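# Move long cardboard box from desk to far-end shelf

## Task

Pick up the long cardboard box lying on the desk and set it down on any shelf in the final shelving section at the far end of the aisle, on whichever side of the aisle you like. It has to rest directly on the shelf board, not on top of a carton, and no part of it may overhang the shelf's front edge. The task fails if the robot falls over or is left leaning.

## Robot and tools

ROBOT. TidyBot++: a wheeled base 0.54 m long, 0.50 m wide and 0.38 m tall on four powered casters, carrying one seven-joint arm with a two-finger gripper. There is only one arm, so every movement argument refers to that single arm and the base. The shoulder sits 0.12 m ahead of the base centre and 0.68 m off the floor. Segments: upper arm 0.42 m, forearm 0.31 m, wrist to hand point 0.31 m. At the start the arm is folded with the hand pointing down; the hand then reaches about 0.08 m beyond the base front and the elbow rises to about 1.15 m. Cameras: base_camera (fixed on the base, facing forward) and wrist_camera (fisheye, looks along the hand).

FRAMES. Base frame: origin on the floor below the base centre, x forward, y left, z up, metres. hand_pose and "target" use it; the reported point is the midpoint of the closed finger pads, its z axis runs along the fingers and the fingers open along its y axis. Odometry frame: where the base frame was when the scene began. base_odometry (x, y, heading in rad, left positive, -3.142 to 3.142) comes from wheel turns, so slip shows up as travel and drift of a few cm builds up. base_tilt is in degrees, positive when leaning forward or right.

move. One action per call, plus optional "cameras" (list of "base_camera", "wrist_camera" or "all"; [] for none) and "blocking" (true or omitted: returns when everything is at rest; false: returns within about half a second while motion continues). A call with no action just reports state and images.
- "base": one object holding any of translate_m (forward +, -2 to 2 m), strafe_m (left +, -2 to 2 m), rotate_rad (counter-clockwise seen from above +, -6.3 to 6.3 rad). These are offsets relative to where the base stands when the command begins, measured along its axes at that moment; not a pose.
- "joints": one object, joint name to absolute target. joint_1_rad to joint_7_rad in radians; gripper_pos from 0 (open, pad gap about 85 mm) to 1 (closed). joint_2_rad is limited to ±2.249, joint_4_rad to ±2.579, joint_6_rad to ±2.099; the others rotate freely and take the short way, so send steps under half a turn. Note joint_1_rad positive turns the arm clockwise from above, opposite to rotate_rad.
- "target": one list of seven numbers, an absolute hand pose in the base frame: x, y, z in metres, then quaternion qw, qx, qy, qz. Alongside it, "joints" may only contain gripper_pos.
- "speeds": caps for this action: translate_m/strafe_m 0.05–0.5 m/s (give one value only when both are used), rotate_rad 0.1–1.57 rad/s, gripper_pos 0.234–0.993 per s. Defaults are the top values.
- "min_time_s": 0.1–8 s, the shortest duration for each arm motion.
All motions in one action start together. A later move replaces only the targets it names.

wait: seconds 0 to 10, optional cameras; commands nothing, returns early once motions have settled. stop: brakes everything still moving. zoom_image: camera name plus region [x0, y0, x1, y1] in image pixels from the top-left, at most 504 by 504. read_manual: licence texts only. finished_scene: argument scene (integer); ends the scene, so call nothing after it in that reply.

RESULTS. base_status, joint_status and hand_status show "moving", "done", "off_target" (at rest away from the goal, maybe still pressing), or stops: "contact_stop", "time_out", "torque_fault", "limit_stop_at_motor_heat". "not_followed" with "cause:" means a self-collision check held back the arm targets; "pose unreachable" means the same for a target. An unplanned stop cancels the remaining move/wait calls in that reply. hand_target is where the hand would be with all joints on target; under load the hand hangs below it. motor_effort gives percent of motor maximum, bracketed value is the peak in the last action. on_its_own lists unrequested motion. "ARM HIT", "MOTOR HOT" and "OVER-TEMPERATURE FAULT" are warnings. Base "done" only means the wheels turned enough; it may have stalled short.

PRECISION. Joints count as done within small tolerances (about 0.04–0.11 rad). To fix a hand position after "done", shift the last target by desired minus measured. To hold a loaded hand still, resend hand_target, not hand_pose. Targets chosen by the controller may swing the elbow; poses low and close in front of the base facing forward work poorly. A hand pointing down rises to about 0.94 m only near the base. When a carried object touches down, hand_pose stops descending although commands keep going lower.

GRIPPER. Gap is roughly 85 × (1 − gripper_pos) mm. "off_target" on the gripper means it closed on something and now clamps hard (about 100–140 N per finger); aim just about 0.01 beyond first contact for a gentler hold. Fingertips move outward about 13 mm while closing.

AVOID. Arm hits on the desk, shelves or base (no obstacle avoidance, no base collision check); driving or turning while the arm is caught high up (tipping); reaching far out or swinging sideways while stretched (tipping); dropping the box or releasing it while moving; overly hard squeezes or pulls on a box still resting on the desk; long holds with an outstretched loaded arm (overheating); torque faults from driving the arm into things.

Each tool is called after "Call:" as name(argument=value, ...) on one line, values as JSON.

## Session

Call:
move(joints={"joint_6_rad": 0.45}, cameras=["all"])

Scene clock: 1.90 s.
move: done
base_odometry: x=+0.000 y=+0.000 heading=+0.000
base_tilt: forward=+0.7 right=-0.5
base_status: not commanded
joint_positions: joint_1_rad=-0.012 joint_2_rad=-0.323 joint_3_rad=+3.112 joint_4_rad=-2.542 joint_5_rad=+0.035 joint_6_rad=+0.387 joint_7_rad=+1.571 gripper_pos=+0.000
joint_status: all done
motor_effort: joint_1_rad=+0(1) joint_2_rad=-5(5) joint_3_rad=+1(1) joint_4_rad=+16(17) joint_5_rad=+0(1) joint_6_rad=+10(10) joint_7_rad=+0(1)
hand_pose: x=+0.5358 y=+0.0235 z=+0.8100 quat_wxyz=(-0.004, +0.793, +0.036, +0.609)
hand_target: x=+0.5399 y=+0.0244 z=+0.8277 quat_wxyz=(-0.005, +0.774, +0.036, +0.632)
hand_status: not commanded
pictures: base_camera, wrist_camera

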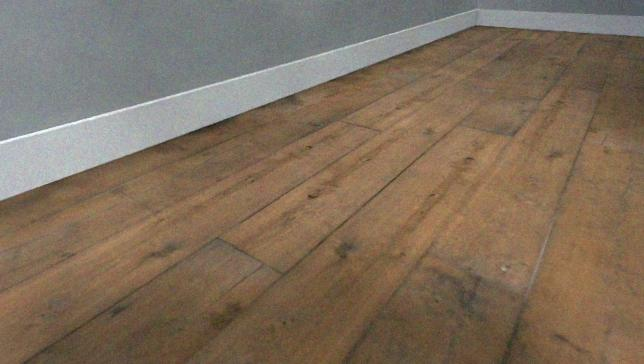

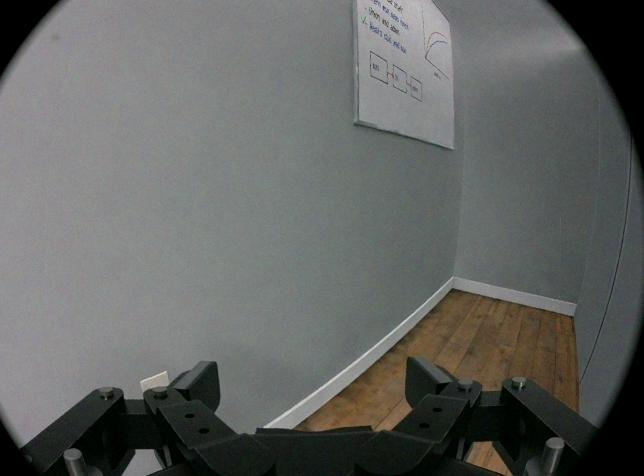

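Call:
move(joints={"joint_1_rad": 1.4}, cameras=["wrist_camera"])

Call:
move(joints={"joint_1_rad": 2.8}, cameras=["wrist_camera"])

Call:
move(joints={"joint_1_rad": 4.2}, cameras=["wrist_camera"])

Scene clock: 9.00 s.
move: done
base_odometry: x=+0.000 y=+0.000 heading=+0.000
base_tilt: forward=+0.7 right=-0.7
base_status: not commanded
joint_positions: joint_1_rad=+1.387 joint_2_rad=-0.323 joint_3_rad=+3.112 joint_4_rad=-2.542 joint_5_rad=+0.035 joint_6_rad=+0.387 joint_7_rad=+1.571 gripper_pos=+0.000
joint_status: all done
motor_effort: joint_1_rad=+0(1) joint_2_rad=-4(6) joint_3_rad=+1(1) joint_4_rad=+16(17) joint_5_rad=+0(1) joint_6_rad=+9(10) joint_7_rad=+0(1)
hand_pose: x=+0.2134 y=-0.4067 z=+0.8100 quat_wxyz=(+0.389, +0.630, -0.483, +0.468)
hand_target: x=+0.2097 y=-0.4117 z=+0.8277 quat_wxyz=(+0.406, +0.612, -0.475, +0.484)
hand_status: not commanded

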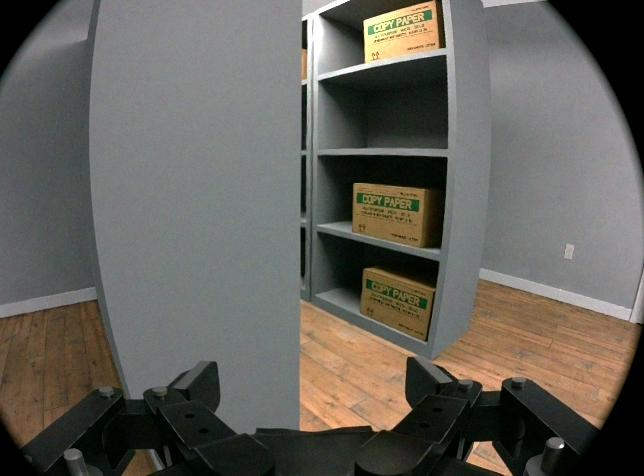

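Scene clock: 11.67 s.
move: done
base_odometry: x=+0.000 y=+0.000 heading=+0.000
base_tilt: forward=+0.7 right=-0.5
base_status: not commanded
joint_positions: joint_1_rad=+2.787 joint_2_rad=-0.323 joint_3_rad=+3.112 joint_4_rad=-2.542 joint_5_rad=+0.035 joint_6_rad=+0.387 joint_7_rad=+1.571 gripper_pos=+0.000
joint_status: all done
motor_effort: joint_1_rad=+0(2) joint_2_rad=-5(6) joint_3_rad=+0(1) joint_4_rad=+17(17) joint_5_rad=+0(1) joint_6_rad=+9(10) joint_7_rad=-1(2)
hand_pose: x=-0.2657 y=-0.1621 z=+0.8100 quat_wxyz=(+0.599, +0.170, -0.775, +0.107)
hand_target: x=-0.2713 y=-0.1593 z=+0.8277 quat_wxyz=(+0.623, +0.162, -0.758, +0.109)
hand_status: not commanded

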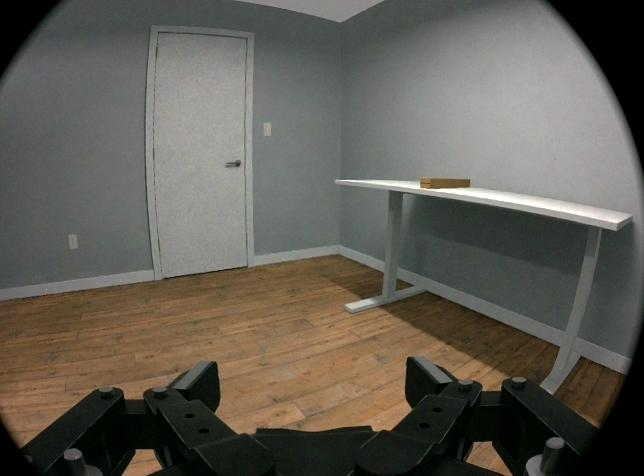

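Scene clock: 14.33 s.
move: done
base_odometry: x=+0.000 y=+0.000 heading=+0.000
base_tilt: forward=+0.7 right=-0.6
base_status: not commanded
joint_positions: joint_1_rad=+4.187 joint_2_rad=-0.323 joint_3_rad=+3.112 joint_4_rad=-2.542 joint_5_rad=+0.035 joint_6_rad=+0.387 joint_7_rad=+1.571 gripper_pos=+0.000
joint_status: all done
motor_effort: joint_1_rad=+0(2) joint_2_rad=-5(6) joint_3_rad=+1(1) joint_4_rad=+16(17) joint_5_rad=+0(1) joint_6_rad=+9(10) joint_7_rad=+0(2)
hand_pose: x=-0.1062 y=+0.3516 z=+0.8100 quat_wxyz=(+0.527, -0.369, -0.703, -0.304)
hand_target: x=-0.1044 y=+0.3575 z=+0.8277 quat_wxyz=(+0.546, -0.364, -0.684, -0.318)
hand_status: not commanded

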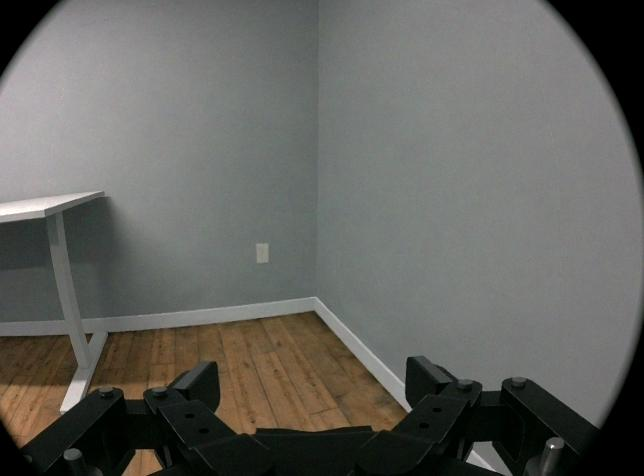

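Call:
move(base={"translate_m": -1.061, "strafe_m": -0.623, "rotate_rad": 2.566}, joints={"joint_1_rad": 0.0, "joint_2_rad": 0.0, "joint_3_rad": 3.14, "joint_4_rad": -1.57, "joint_5_rad": 0.0, "joint_6_rad": -0.6, "joint_7_rad": 1.57}, cameras=["all"])

Scene clock: 45.70 s.
move: done
base_odometry: x=-1.061 y=-0.623 heading=+2.566
base_tilt: forward=+0.7 right=-0.6
base_status: done
joint_positions: joint_1_rad=+6.272 joint_2_rad=-0.021 joint_3_rad=+3.126 joint_4_rad=-1.602 joint_5_rad=+0.035 joint_6_rad=-0.527 joint_7_rad=+1.571 gripper_pos=+0.000
joint_status: all done
motor_effort: joint_1_rad=+0(2) joint_2_rad=-16(19) joint_3_rad=+0(2) joint_4_rad=+19(19) joint_5_rad=+0(1) joint_6_rad=+8(10) joint_7_rad=-1(2)
hand_pose: x=+0.6916 y=+0.0113 z=+0.9398 quat_wxyz=(-0.009, -0.869, -0.021, -0.494)
hand_target: x=+0.6904 y=+0.0023 z=+0.9273 quat_wxyz=(+0.001, -0.884, +0.000, -0.467)
hand_status: not commanded
pictures: base_camera, wrist_camera

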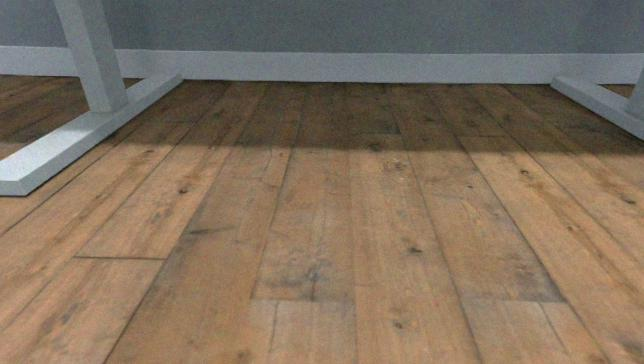

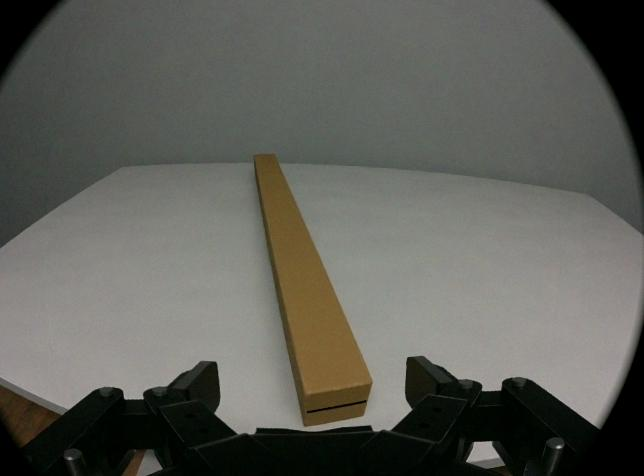

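Call:
move(base={"translate_m": 0.4, "strafe_m": -0.095, "rotate_rad": 0.218}, speeds={"translate_m": 0.3}, joints={"joint_1_rad": 0.012, "joint_2_rad": 0.2775, "joint_3_rad": 3.168, "joint_4_rad": -0.821, "joint_5_rad": -0.055, "joint_6_rad": -1.519, "joint_7_rad": 1.58}, cameras=["wrist_camera"])

Scene clock: 73.87 s.
move: done
base_odometry: x=-1.345 y=-0.326 heading=+2.785
base_tilt: forward=+0.7 right=-0.5
base_status: done
joint_positions: joint_1_rad=+6.288 joint_2_rad=+0.262 joint_3_rad=+3.153 joint_4_rad=-0.851 joint_5_rad=-0.002 joint_6_rad=-1.450 joint_7_rad=+1.571 gripper_pos=+0.000
joint_status: all done
motor_effort: joint_1_rad=+0(3) joint_2_rad=-24(27) joint_3_rad=+1(3) joint_4_rad=+16(20) joint_5_rad=+0(1) joint_6_rad=+6(10) joint_7_rad=-1(2)
hand_pose: x=+0.6803 y=-0.0062 z=+0.9663 quat_wxyz=(-0.003, -0.958, +0.007, -0.285)
hand_target: x=+0.6704 y=-0.0002 z=+0.9602 quat_wxyz=(+0.017, -0.966, +0.007, -0.259)
hand_status: not commanded

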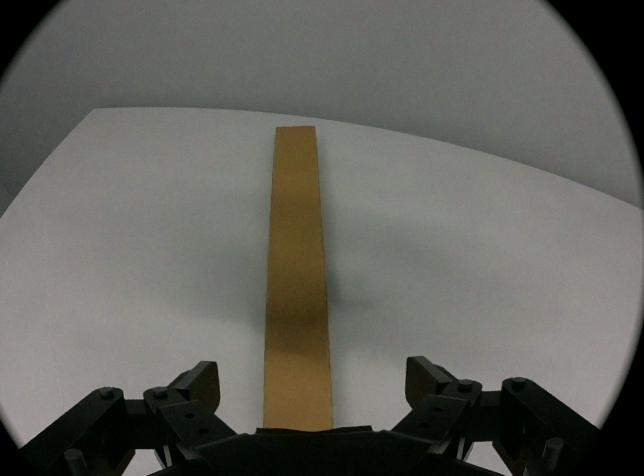

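Call:
move(joints={"joint_1_rad": -0.014, "joint_2_rad": 0.195, "joint_4_rad": -1.308, "joint_6_rad": -1.069, "gripper_pos": 0.1}, min_time_s=2.5, cameras=["wrist_camera"])

Scene clock: 92.60 s.
move: done
base_odometry: x=-1.345 y=-0.326 heading=+2.785
base_tilt: forward=+0.7 right=-0.5
base_status: not commanded
joint_positions: joint_1_rad=+6.283 joint_2_rad=+0.211 joint_3_rad=+3.153 joint_4_rad=-1.268 joint_5_rad=-0.002 joint_6_rad=-1.132 joint_7_rad=+1.571 gripper_pos=+0.100
joint_status: all done
motor_effort: joint_1_rad=+0(1) joint_2_rad=-23(25) joint_3_rad=+0(1) joint_4_rad=+17(18) joint_5_rad=+0(1) joint_6_rad=+5(7) joint_7_rad=+0(1)
hand_pose: x=+0.6779 y=-0.0041 z=+0.8534 quat_wxyz=(-0.002, -0.965, +0.005, -0.262)
hand_target: x=+0.6825 y=+0.0105 z=+0.8541 quat_wxyz=(+0.021, -0.959, +0.006, -0.281)
hand_status: not commanded

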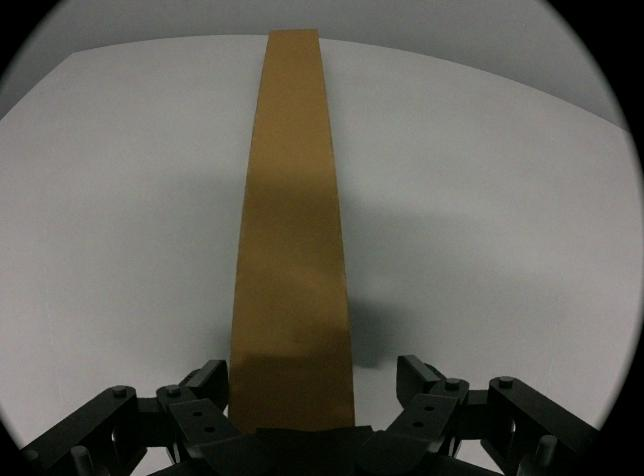

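Call:
move(joints={"joint_1_rad": -0.029, "joint_4_rad": -1.32}, min_time_s=0.6, cameras=["wrist_camera"])

Scene clock: 97.07 s.
move: done
base_odometry: x=-1.345 y=-0.326 heading=+2.785
base_tilt: forward=+0.7 right=-0.5
base_status: not commanded
joint_positions: joint_1_rad=+6.267 joint_2_rad=+0.211 joint_3_rad=+3.153 joint_4_rad=-1.277 joint_5_rad=-0.002 joint_6_rad=-1.132 joint_7_rad=+1.571 gripper_pos=+0.100
joint_status: all done
motor_effort: joint_1_rad=+0(1) joint_2_rad=-23(24) joint_3_rad=+0(1) joint_4_rad=+17(18) joint_5_rad=+0(1) joint_6_rad=+6(6) joint_7_rad=+0(1)
hand_pose: x=+0.6757 y=+0.0051 z=+0.8491 quat_wxyz=(+0.001, -0.966, -0.002, -0.258)
hand_target: x=+0.6793 y=+0.0189 z=+0.8483 quat_wxyz=(+0.024, -0.961, -0.001, -0.275)
hand_status: not commanded

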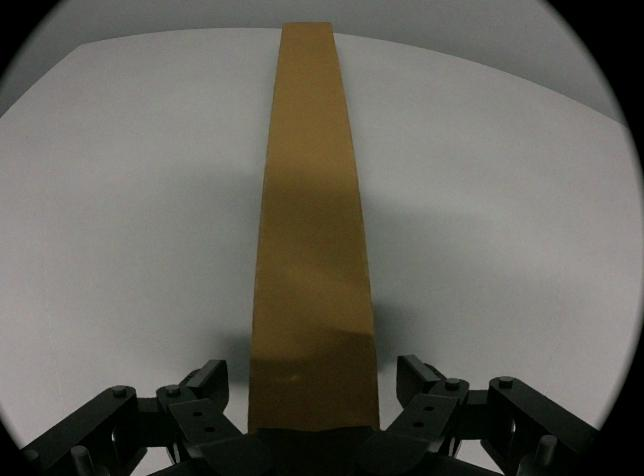

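Call:
move(joints={"gripper_pos": 0.43}, speeds={"gripper_pos": 0.4})

Call:
move(joints={"gripper_pos": 0.476}, speeds={"gripper_pos": 0.234}, cameras=["wrist_camera"])

Scene clock: 100.97 s.
move: done
base_odometry: x=-1.345 y=-0.326 heading=+2.785
base_tilt: forward=+0.8 right=-0.6
base_status: not commanded
joint_positions: joint_1_rad=+6.267 joint_2_rad=+0.211 joint_3_rad=+3.153 joint_4_rad=-1.277 joint_5_rad=-0.002 joint_6_rad=-1.132 joint_7_rad=+1.571 gripper_pos=+0.431
joint_status: all done
motor_effort: joint_1_rad=+0(0) joint_2_rad=-23(24) joint_3_rad=+0(1) joint_4_rad=+17(17) joint_5_rad=+0(1) joint_6_rad=+5(6) joint_7_rad=+0(1)
hand_pose: x=+0.6757 y=+0.0051 z=+0.8491 quat_wxyz=(+0.001, -0.966, -0.002, -0.258)
hand_target: x=+0.6793 y=+0.0189 z=+0.8483 quat_wxyz=(+0.024, -0.961, -0.001, -0.275)
hand_status: not commanded
pictures: none

Scene clock: 102.20 s.
move: done
base_odometry: x=-1.345 y=-0.326 heading=+2.785
base_tilt: forward=+0.7 right=-0.6
base_status: not commanded
joint_positions: joint_1_rad=+6.267 joint_2_rad=+0.211 joint_3_rad=+3.153 joint_4_rad=-1.277 joint_5_rad=-0.002 joint_6_rad=-1.132 joint_7_rad=+1.571 gripper_pos=+0.472
joint_status: all done
motor_effort: joint_1_rad=+1(1) joint_2_rad=-23(24) joint_3_rad=+0(1) joint_4_rad=+16(18) joint_5_rad=+0(0) joint_6_rad=+5(6) joint_7_rad=+0(1)
hand_pose: x=+0.6756 y=+0.0051 z=+0.8495 quat_wxyz=(+0.001, -0.966, -0.002, -0.258)
hand_target: x=+0.6793 y=+0.0189 z=+0.8483 quat_wxyz=(+0.024, -0.961, -0.001, -0.275)
hand_status: not commanded

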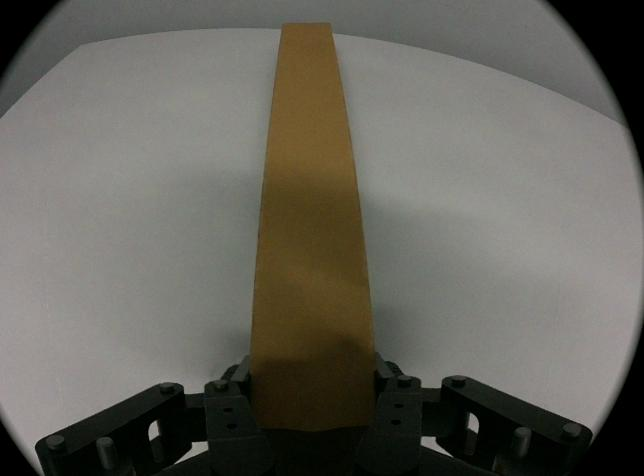

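Call:
move(joints={"joint_2_rad": 0.11, "joint_4_rad": -1.02, "joint_6_rad": -1.45}, min_time_s=1.8, cameras=["wrist_camera"])

Scene clock: 106.40 s.
move: done
base_odometry: x=-1.345 y=-0.326 heading=+2.785
base_tilt: forward=+0.8 right=-0.6
base_status: not commanded
joint_positions: joint_1_rad=+6.267 joint_2_rad=+0.122 joint_3_rad=+3.153 joint_4_rad=-1.052 joint_5_rad=-0.002 joint_6_rad=-1.384 joint_7_rad=+1.571 gripper_pos=+0.472
joint_status: all done
motor_effort: joint_1_rad=+0(0) joint_2_rad=-20(25) joint_3_rad=+0(1) joint_4_rad=+16(19) joint_5_rad=+0(1) joint_6_rad=+6(7) joint_7_rad=+0(2)
hand_pose: x=+0.6320 y=+0.0048 z=+0.9613 quat_wxyz=(+0.001, -0.958, -0.003, -0.288)
hand_target: x=+0.6153 y=+0.0205 z=+0.9710 quat_wxyz=(+0.025, -0.960, -0.011, -0.277)
hand_status: not commanded

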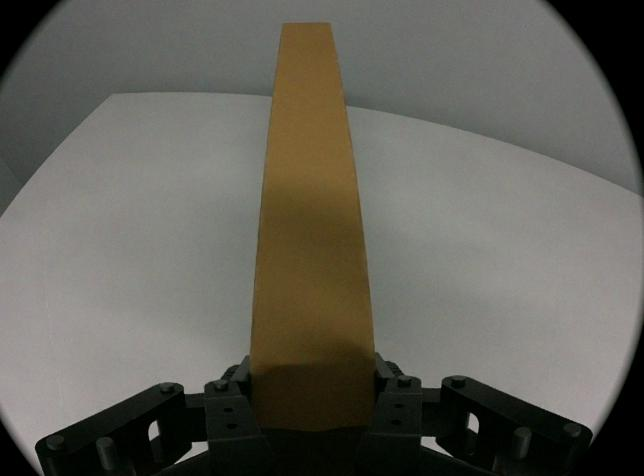

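Call:
move(base={"translate_m": -0.637, "strafe_m": 0.365, "rotate_rad": 2.882}, speeds={"rotate_rad": 1.0}, joints={"joint_6_rad": -0.5}, min_time_s=2, cameras=["all"])

Scene clock: 144.10 s.
move: done
base_odometry: x=-0.875 y=-0.890 heading=-0.616
base_tilt: forward=+0.7 right=-0.6
base_status: done
joint_positions: joint_1_rad=+6.251 joint_2_rad=+0.118 joint_3_rad=+3.170 joint_4_rad=-1.051 joint_5_rad=-0.009 joint_6_rad=-0.569 joint_7_rad=+1.571 gripper_pos=+0.472
joint_status: all done
motor_effort: joint_1_rad=+0(4) joint_2_rad=-21(24) joint_3_rad=+0(3) joint_4_rad=+19(19) joint_5_rad=+0(2) joint_6_rad=+10(11) joint_7_rad=+0(2)
hand_pose: x=+0.7653 y=+0.0071 z=+1.1708 quat_wxyz=(+0.004, -0.764, -0.001, -0.646)
hand_target: x=+0.7604 y=+0.0129 z=+1.2159 quat_wxyz=(+0.023, -0.727, +0.003, -0.686)
hand_status: not commanded
pictures: base_camera, wrist_camera

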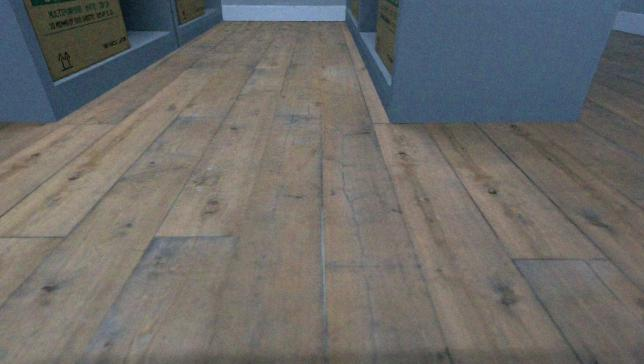

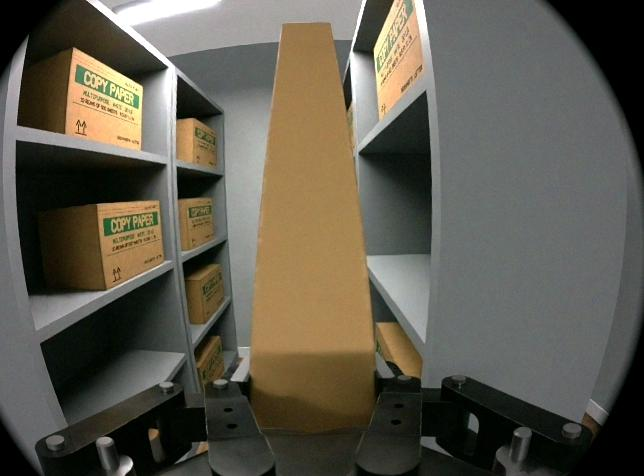

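Call:
move(base={"rotate_rad": 0.3}, cameras=["wrist_camera"])

Call:
zoom_image(camera="wrist_camera", region=[320, 0, 560, 476])

Scene clock: 147.80 s.
move: done
base_odometry: x=-0.875 y=-0.890 heading=-0.316
base_tilt: forward=+0.7 right=-0.6
base_status: done
joint_positions: joint_1_rad=+6.249 joint_2_rad=+0.118 joint_3_rad=+3.164 joint_4_rad=-1.051 joint_5_rad=-0.012 joint_6_rad=-0.569 joint_7_rad=+1.571 gripper_pos=+0.472
joint_status: not commanded
motor_effort: joint_1_rad=+0(3) joint_2_rad=-22(23) joint_3_rad=+0(3) joint_4_rad=+18(20) joint_5_rad=+0(1) joint_6_rad=+10(11) joint_7_rad=+0(1)
hand_pose: x=+0.7652 y=+0.0126 z=+1.1708 quat_wxyz=(+0.009, -0.764, -0.004, -0.646)
hand_target: x=+0.7604 y=+0.0129 z=+1.2159 quat_wxyz=(+0.023, -0.727, +0.003, -0.686)
hand_status: not commanded

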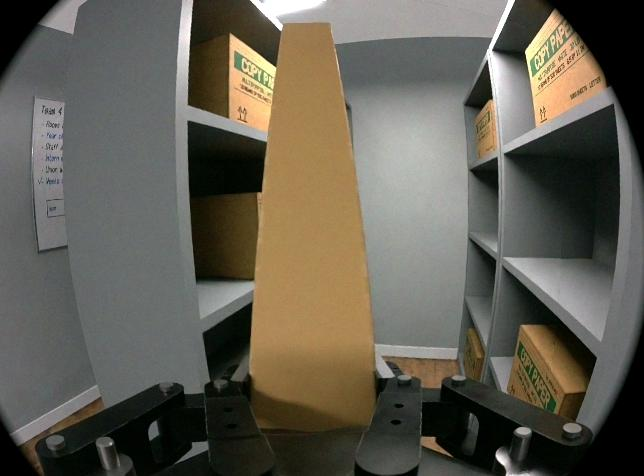

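Scaled by 1.059.

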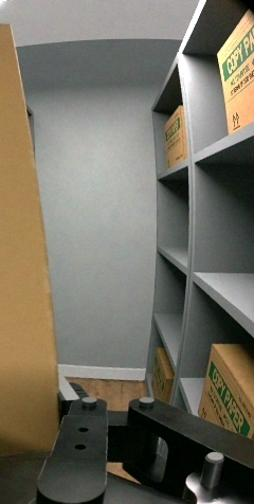

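Call:
move(base={"translate_m": -0.05, "strafe_m": 0.33, "rotate_rad": -0.3}, joints={"joint_1_rad": 2.33, "joint_2_rad": 1.303, "joint_3_rad": 1.274, "joint_4_rad": -1.809, "joint_5_rad": 1.043, "joint_6_rad": -1.352, "joint_7_rad": 2.1}, min_time_s=4, cameras=["all"])

Scene clock: 176.80 s.
move: done
base_odometry: x=-0.820 y=-0.561 heading=-0.617
base_tilt: forward=+0.6 right=-0.5
base_status: done
joint_positions: joint_1_rad=+8.606 joint_2_rad=+1.271 joint_3_rad=+1.303 joint_4_rad=-1.779 joint_5_rad=+0.986 joint_6_rad=-1.287 joint_7_rad=+2.044 gripper_pos=+0.472
joint_status: all done
motor_effort: joint_1_rad=+0(4) joint_2_rad=-25(31) joint_3_rad=-14(15) joint_4_rad=+7(20) joint_5_rad=-2(4) joint_6_rad=+5(10) joint_7_rad=+0(2)
hand_pose: x=+0.2667 y=-0.4227 z=+0.6069 quat_wxyz=(-0.003, -0.966, +0.004, -0.259)
hand_target: x=+0.2496 y=-0.4167 z=+0.5942 quat_wxyz=(-0.016, -0.971, -0.041, -0.233)
hand_status: not commanded
pictures: base_camera, wrist_camera

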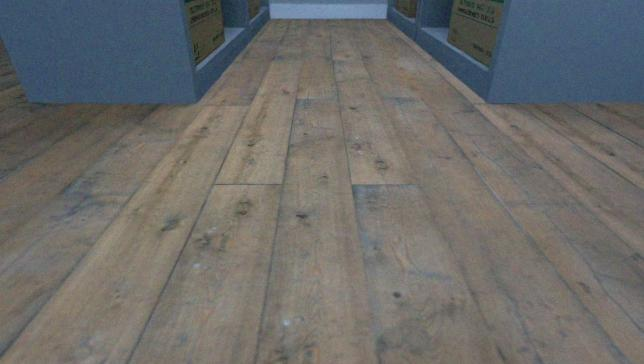

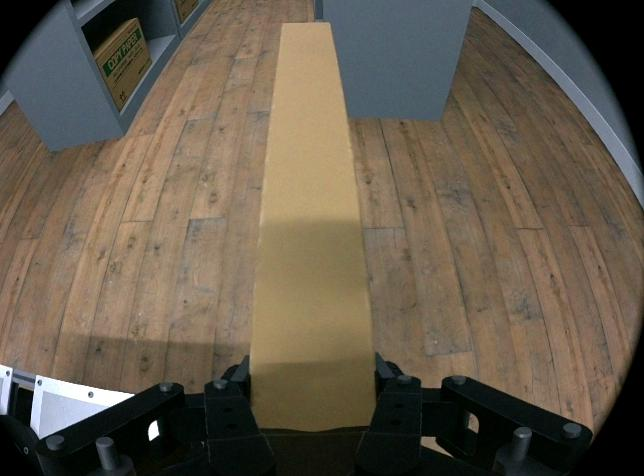

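Call:
move(base={"translate_m": 0.55, "strafe_m": 0.06}, cameras=["base_camera"])

Scene clock: 190.47 s.
move: done
base_odometry: x=-0.337 y=-0.830 heading=-0.616
base_tilt: forward=+0.7 right=-0.5
base_status: done
joint_positions: joint_1_rad=+8.607 joint_2_rad=+1.274 joint_3_rad=+1.301 joint_4_rad=-1.783 joint_5_rad=+0.991 joint_6_rad=-1.291 joint_7_rad=+2.046 gripper_pos=+0.472
joint_status: not commanded
motor_effort: joint_1_rad=+0(3) joint_2_rad=-24(26) joint_3_rad=-14(15) joint_4_rad=+6(7) joint_5_rad=-2(3) joint_6_rad=+5(6) joint_7_rad=+0(1)
hand_pose: x=+0.2659 y=-0.4215 z=+0.6053 quat_wxyz=(-0.004, -0.966, +0.001, -0.257)
hand_target: x=+0.2496 y=-0.4167 z=+0.5942 quat_wxyz=(-0.016, -0.971, -0.041, -0.233)
hand_status: not commanded

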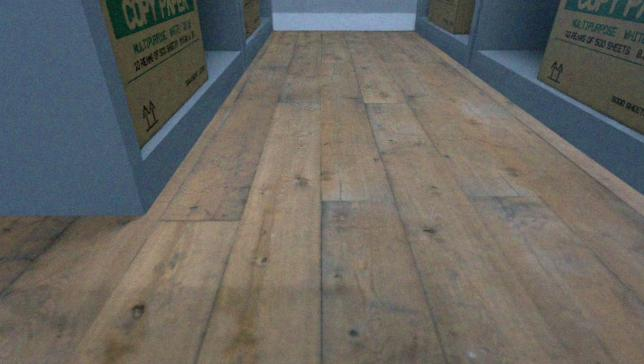

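Call:
move(base={"translate_m": 0.9, "strafe_m": -0.018}, speeds={"translate_m": 0.35}, cameras=["all"])

Scene clock: 198.83 s.
move: done
base_odometry: x=+0.387 y=-1.365 heading=-0.616
base_tilt: forward=+0.7 right=-0.5
base_status: done
joint_positions: joint_1_rad=+8.610 joint_2_rad=+1.275 joint_3_rad=+1.301 joint_4_rad=-1.783 joint_5_rad=+0.992 joint_6_rad=-1.293 joint_7_rad=+2.046 gripper_pos=+0.472
joint_status: not commanded
motor_effort: joint_1_rad=+0(3) joint_2_rad=-24(26) joint_3_rad=-14(15) joint_4_rad=+7(7) joint_5_rad=-2(3) joint_6_rad=+4(6) joint_7_rad=+0(1)
hand_pose: x=+0.2639 y=-0.4220 z=+0.6050 quat_wxyz=(-0.004, -0.967, +0.002, -0.256)
hand_target: x=+0.2496 y=-0.4167 z=+0.5942 quat_wxyz=(-0.016, -0.971, -0.041, -0.233)
hand_status: not commanded
pictures: base_camera, wrist_camera

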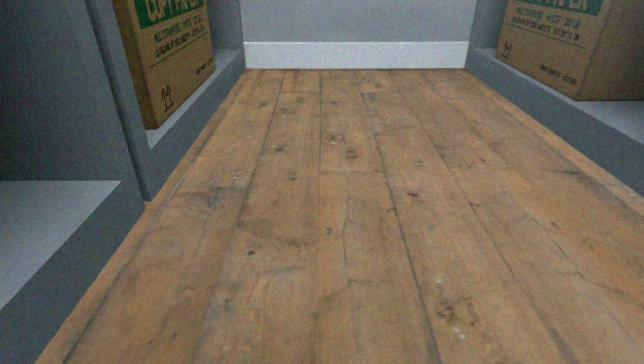

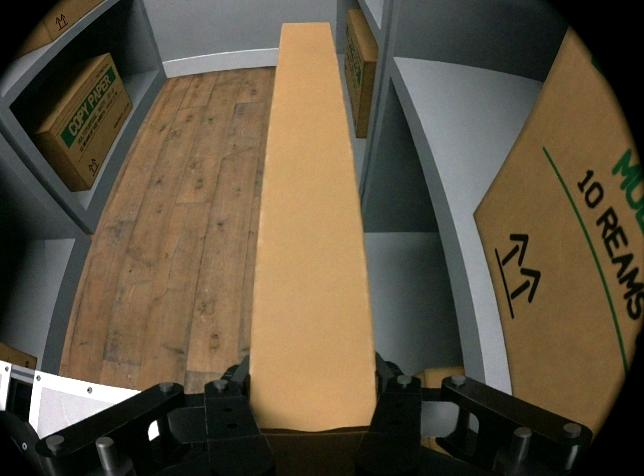

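Call:
move(base={"translate_m": 0.92, "strafe_m": -0.008}, speeds={"translate_m": 0.35}, cameras=["all"])

Scene clock: 209.00 s.
move: done
base_odometry: x=+1.134 y=-1.903 heading=-0.615
base_tilt: forward=+0.7 right=-0.7
base_status: done
joint_positions: joint_1_rad=+8.610 joint_2_rad=+1.275 joint_3_rad=+1.301 joint_4_rad=-1.783 joint_5_rad=+0.993 joint_6_rad=-1.294 joint_7_rad=+2.046 gripper_pos=+0.472
joint_status: not commanded
motor_effort: joint_1_rad=+0(3) joint_2_rad=-24(26) joint_3_rad=-14(15) joint_4_rad=+6(7) joint_5_rad=-2(3) joint_6_rad=+5(6) joint_7_rad=+0(2)
hand_pose: x=+0.2637 y=-0.4220 z=+0.6049 quat_wxyz=(-0.004, -0.967, +0.002, -0.256)
hand_target: x=+0.2496 y=-0.4167 z=+0.5942 quat_wxyz=(-0.016, -0.971, -0.041, -0.233)
hand_status: not commanded
pictures: base_camera, wrist_camera

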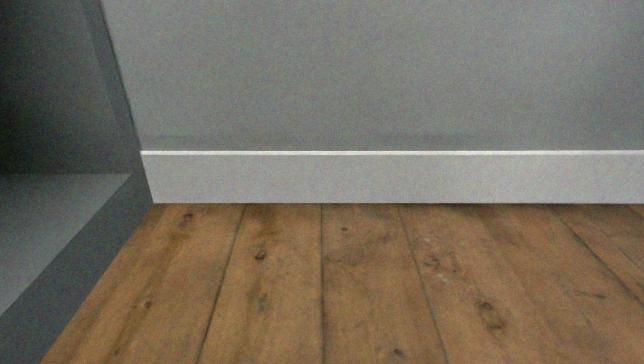

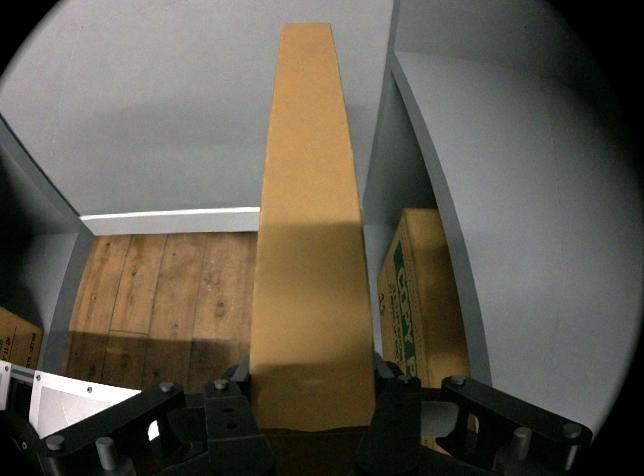

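Call:
move(base={"strafe_m": -0.13}, speeds={"strafe_m": 0.12}, joints={"joint_1_rad": 2.19, "joint_2_rad": 1.325, "joint_3_rad": 1.407, "joint_4_rad": -1.437, "joint_5_rad": 1.04, "joint_6_rad": -1.436, "joint_7_rad": 2.3}, min_time_s=2, cameras=["all"])

Scene clock: 228.70 s.
move: done
base_odometry: x=+1.059 y=-2.009 heading=-0.615
base_tilt: forward=+0.7 right=-0.6
base_status: done
joint_positions: joint_1_rad=+8.487 joint_2_rad=+1.290 joint_3_rad=+1.381 joint_4_rad=-1.462 joint_5_rad=+0.993 joint_6_rad=-1.372 joint_7_rad=+2.245 gripper_pos=+0.472
joint_status: all done
motor_effort: joint_1_rad=+0(1) joint_2_rad=-30(31) joint_3_rad=-15(15) joint_4_rad=+5(8) joint_5_rad=-4(4) joint_6_rad=+4(6) joint_7_rad=-1(2)
hand_pose: x=+0.2618 y=-0.5135 z=+0.6055 quat_wxyz=(-0.005, -0.967, +0.005, -0.255)
hand_target: x=+0.2404 y=-0.5160 z=+0.5750 quat_wxyz=(+0.009, -0.975, -0.013, -0.220)
hand_status: not commanded
pictures: base_camera, wrist_camera

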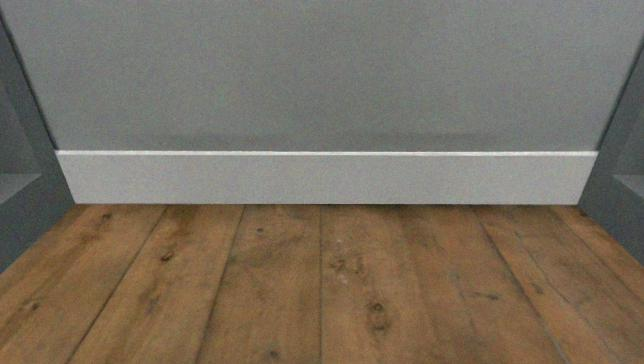

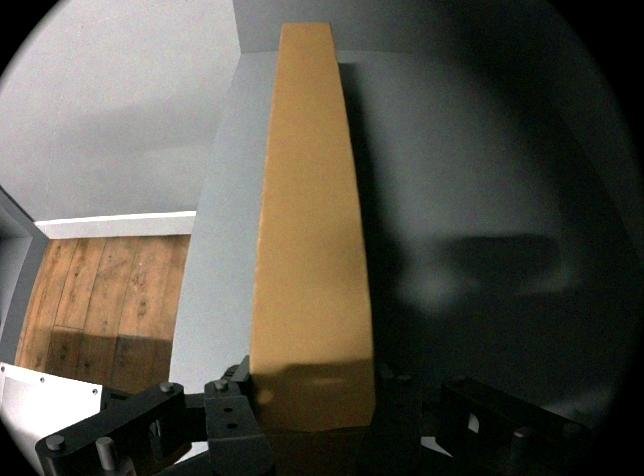

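Call:
move(joints={"joint_2_rad": 1.366, "joint_3_rad": 1.427, "joint_4_rad": -1.518, "joint_5_rad": 1.078, "joint_6_rad": -1.288}, min_time_s=1.5, cameras=["wrist_camera"])

Scene clock: 239.40 s.
move: done
base_odometry: x=+1.059 y=-2.009 heading=-0.615
base_tilt: forward=+0.6 right=-0.6
base_status: not commanded
joint_positions: joint_1_rad=+8.486 joint_2_rad=+1.331 joint_3_rad=+1.401 joint_4_rad=-1.491 joint_5_rad=+1.022 joint_6_rad=-1.348 joint_7_rad=+2.245 gripper_pos=+0.472
joint_status: all done
motor_effort: joint_1_rad=+0(1) joint_2_rad=-30(31) joint_3_rad=-15(16) joint_4_rad=+5(6) joint_5_rad=-3(4) joint_6_rad=+4(5) joint_7_rad=+0(1)
hand_pose: x=+0.2638 y=-0.5108 z=+0.5808 quat_wxyz=(+0.000, -0.967, +0.001, -0.255)
hand_target: x=+0.2745 y=-0.5193 z=+0.5575 quat_wxyz=(-0.022, -0.966, -0.032, -0.257)
hand_status: not commanded

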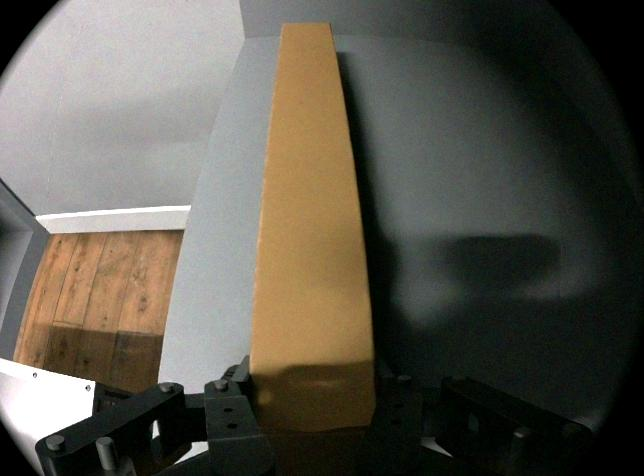

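Call:
move(joints={"joint_2_rad": 1.378, "joint_3_rad": 1.435, "joint_4_rad": -1.528, "joint_5_rad": 1.089, "joint_6_rad": -1.277}, min_time_s=0.8, cameras=["wrist_camera"])

Call:
move(joints={"joint_2_rad": 1.385, "joint_3_rad": 1.439, "joint_4_rad": -1.533, "joint_5_rad": 1.095, "joint_6_rad": -1.271}, min_time_s=0.6, cameras=["wrist_camera"])

Scene clock: 242.90 s.
move: done
base_odometry: x=+1.059 y=-2.009 heading=-0.615
base_tilt: forward=+0.6 right=-0.6
base_status: not commanded
joint_positions: joint_1_rad=+8.486 joint_2_rad=+1.342 joint_3_rad=+1.407 joint_4_rad=-1.500 joint_5_rad=+1.032 joint_6_rad=-1.339 joint_7_rad=+2.246 gripper_pos=+0.472
joint_status: all done
motor_effort: joint_1_rad=+0(0) joint_2_rad=-30(31) joint_3_rad=-15(16) joint_4_rad=+4(6) joint_5_rad=-3(4) joint_6_rad=+4(5) joint_7_rad=+0(1)
hand_pose: x=+0.2645 y=-0.5106 z=+0.5735 quat_wxyz=(+0.000, -0.967, +0.000, -0.255)
hand_target: x=+0.2757 y=-0.5185 z=+0.5495 quat_wxyz=(-0.022, -0.965, -0.034, -0.258)
hand_status: not commanded

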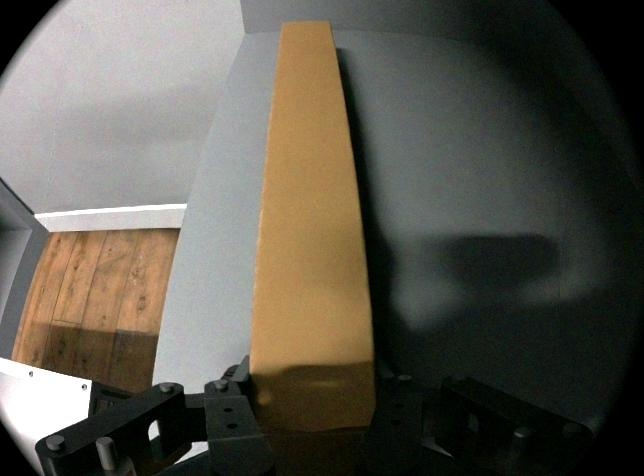

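Scene clock: 243.80 s.
move: done
base_odometry: x=+1.059 y=-2.009 heading=-0.615
base_tilt: forward=+0.7 right=-0.5
base_status: not commanded
joint_positions: joint_1_rad=+8.486 joint_2_rad=+1.343 joint_3_rad=+1.408 joint_4_rad=-1.503 joint_5_rad=+1.036 joint_6_rad=-1.333 joint_7_rad=+2.246 gripper_pos=+0.472
joint_status: all done
motor_effort: joint_1_rad=-1(1) joint_2_rad=-29(31) joint_3_rad=-14(16) joint_4_rad=+4(5) joint_5_rad=-3(4) joint_6_rad=+4(5) joint_7_rad=+0(1)
hand_pose: x=+0.2656 y=-0.5111 z=+0.5728 quat_wxyz=(-0.002, -0.967, -0.001, -0.255)
hand_target: x=+0.2764 y=-0.5181 z=+0.5453 quat_wxyz=(-0.022, -0.965, -0.035, -0.258)
hand_status: not commanded

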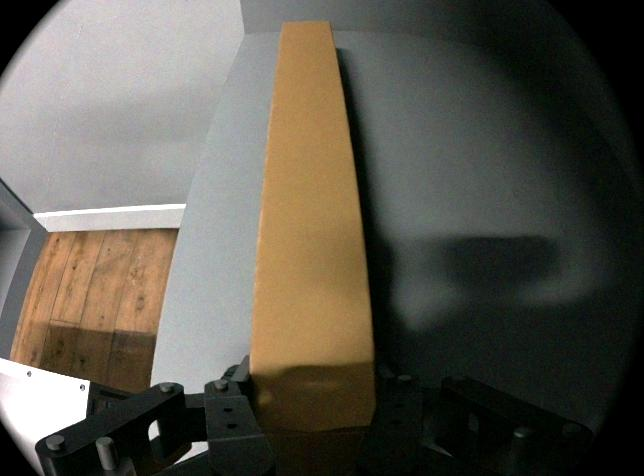

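Call:
move(joints={"gripper_pos": 0.1}, speeds={"gripper_pos": 0.234}, cameras=["wrist_camera"])

Call:
move(joints={"joint_2_rad": 1.244, "joint_3_rad": 1.332, "joint_4_rad": -1.414, "joint_5_rad": 0.902, "joint_6_rad": -1.463}, min_time_s=1.8, cameras=["wrist_camera"])

Scene clock: 253.03 s.
move: done
base_odometry: x=+1.059 y=-2.009 heading=-0.615
base_tilt: forward=+0.7 right=-0.6
base_status: not commanded
joint_positions: joint_1_rad=+8.486 joint_2_rad=+1.348 joint_3_rad=+1.411 joint_4_rad=-1.505 joint_5_rad=+1.039 joint_6_rad=-1.332 joint_7_rad=+2.246 gripper_pos=+0.100
joint_status: all done
motor_effort: joint_1_rad=+0(1) joint_2_rad=-29(31) joint_3_rad=-15(15) joint_4_rad=+4(5) joint_5_rad=-3(3) joint_6_rad=+4(5) joint_7_rad=-1(1)
hand_pose: x=+0.2652 y=-0.5109 z=+0.5693 quat_wxyz=(+0.000, -0.967, -0.001, -0.255)
hand_target: x=+0.2764 y=-0.5181 z=+0.5453 quat_wxyz=(-0.022, -0.965, -0.035, -0.258)
hand_status: not commanded

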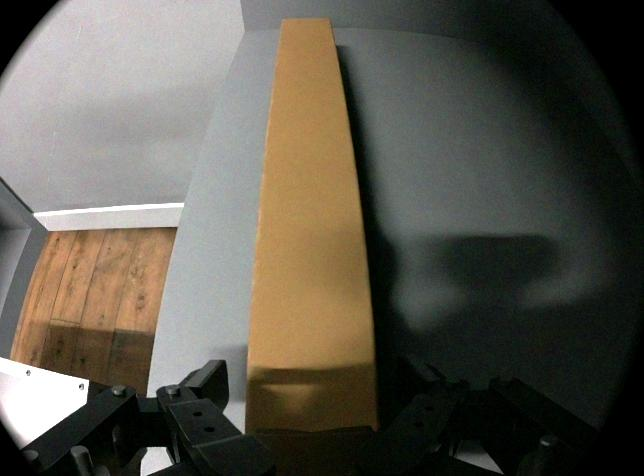

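Scene clock: 255.17 s.
move: done
base_odometry: x=+1.059 y=-2.009 heading=-0.615
base_tilt: forward=+0.7 right=-0.5
base_status: not commanded
joint_positions: joint_1_rad=+8.486 joint_2_rad=+1.258 joint_3_rad=+1.356 joint_4_rad=-1.440 joint_5_rad=+0.959 joint_6_rad=-1.399 joint_7_rad=+2.246 gripper_pos=+0.100
joint_status: all done
motor_effort: joint_1_rad=+0(1) joint_2_rad=-29(31) joint_3_rad=-14(16) joint_4_rad=+6(7) joint_5_rad=-3(4) joint_6_rad=+4(5) joint_7_rad=+0(1)
hand_pose: x=+0.2636 y=-0.5093 z=+0.6294 quat_wxyz=(-0.005, -0.966, +0.003, -0.258)
hand_target: x=+0.2673 y=-0.4907 z=+0.6456 quat_wxyz=(+0.017, -0.964, -0.032, -0.262)
hand_status: not commanded

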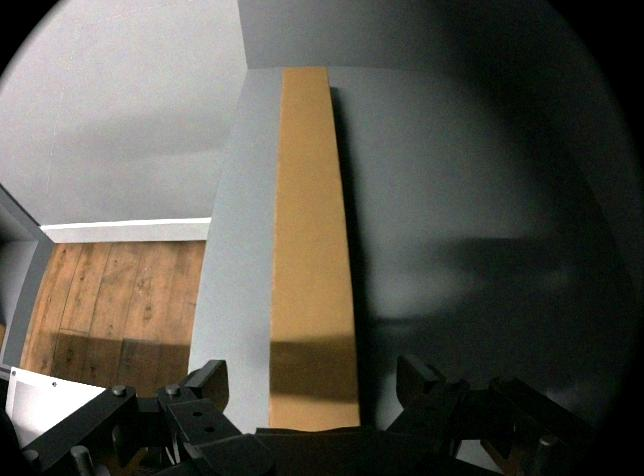

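Call:
finished_scene(scene=2)

The scene is finished: the task was done.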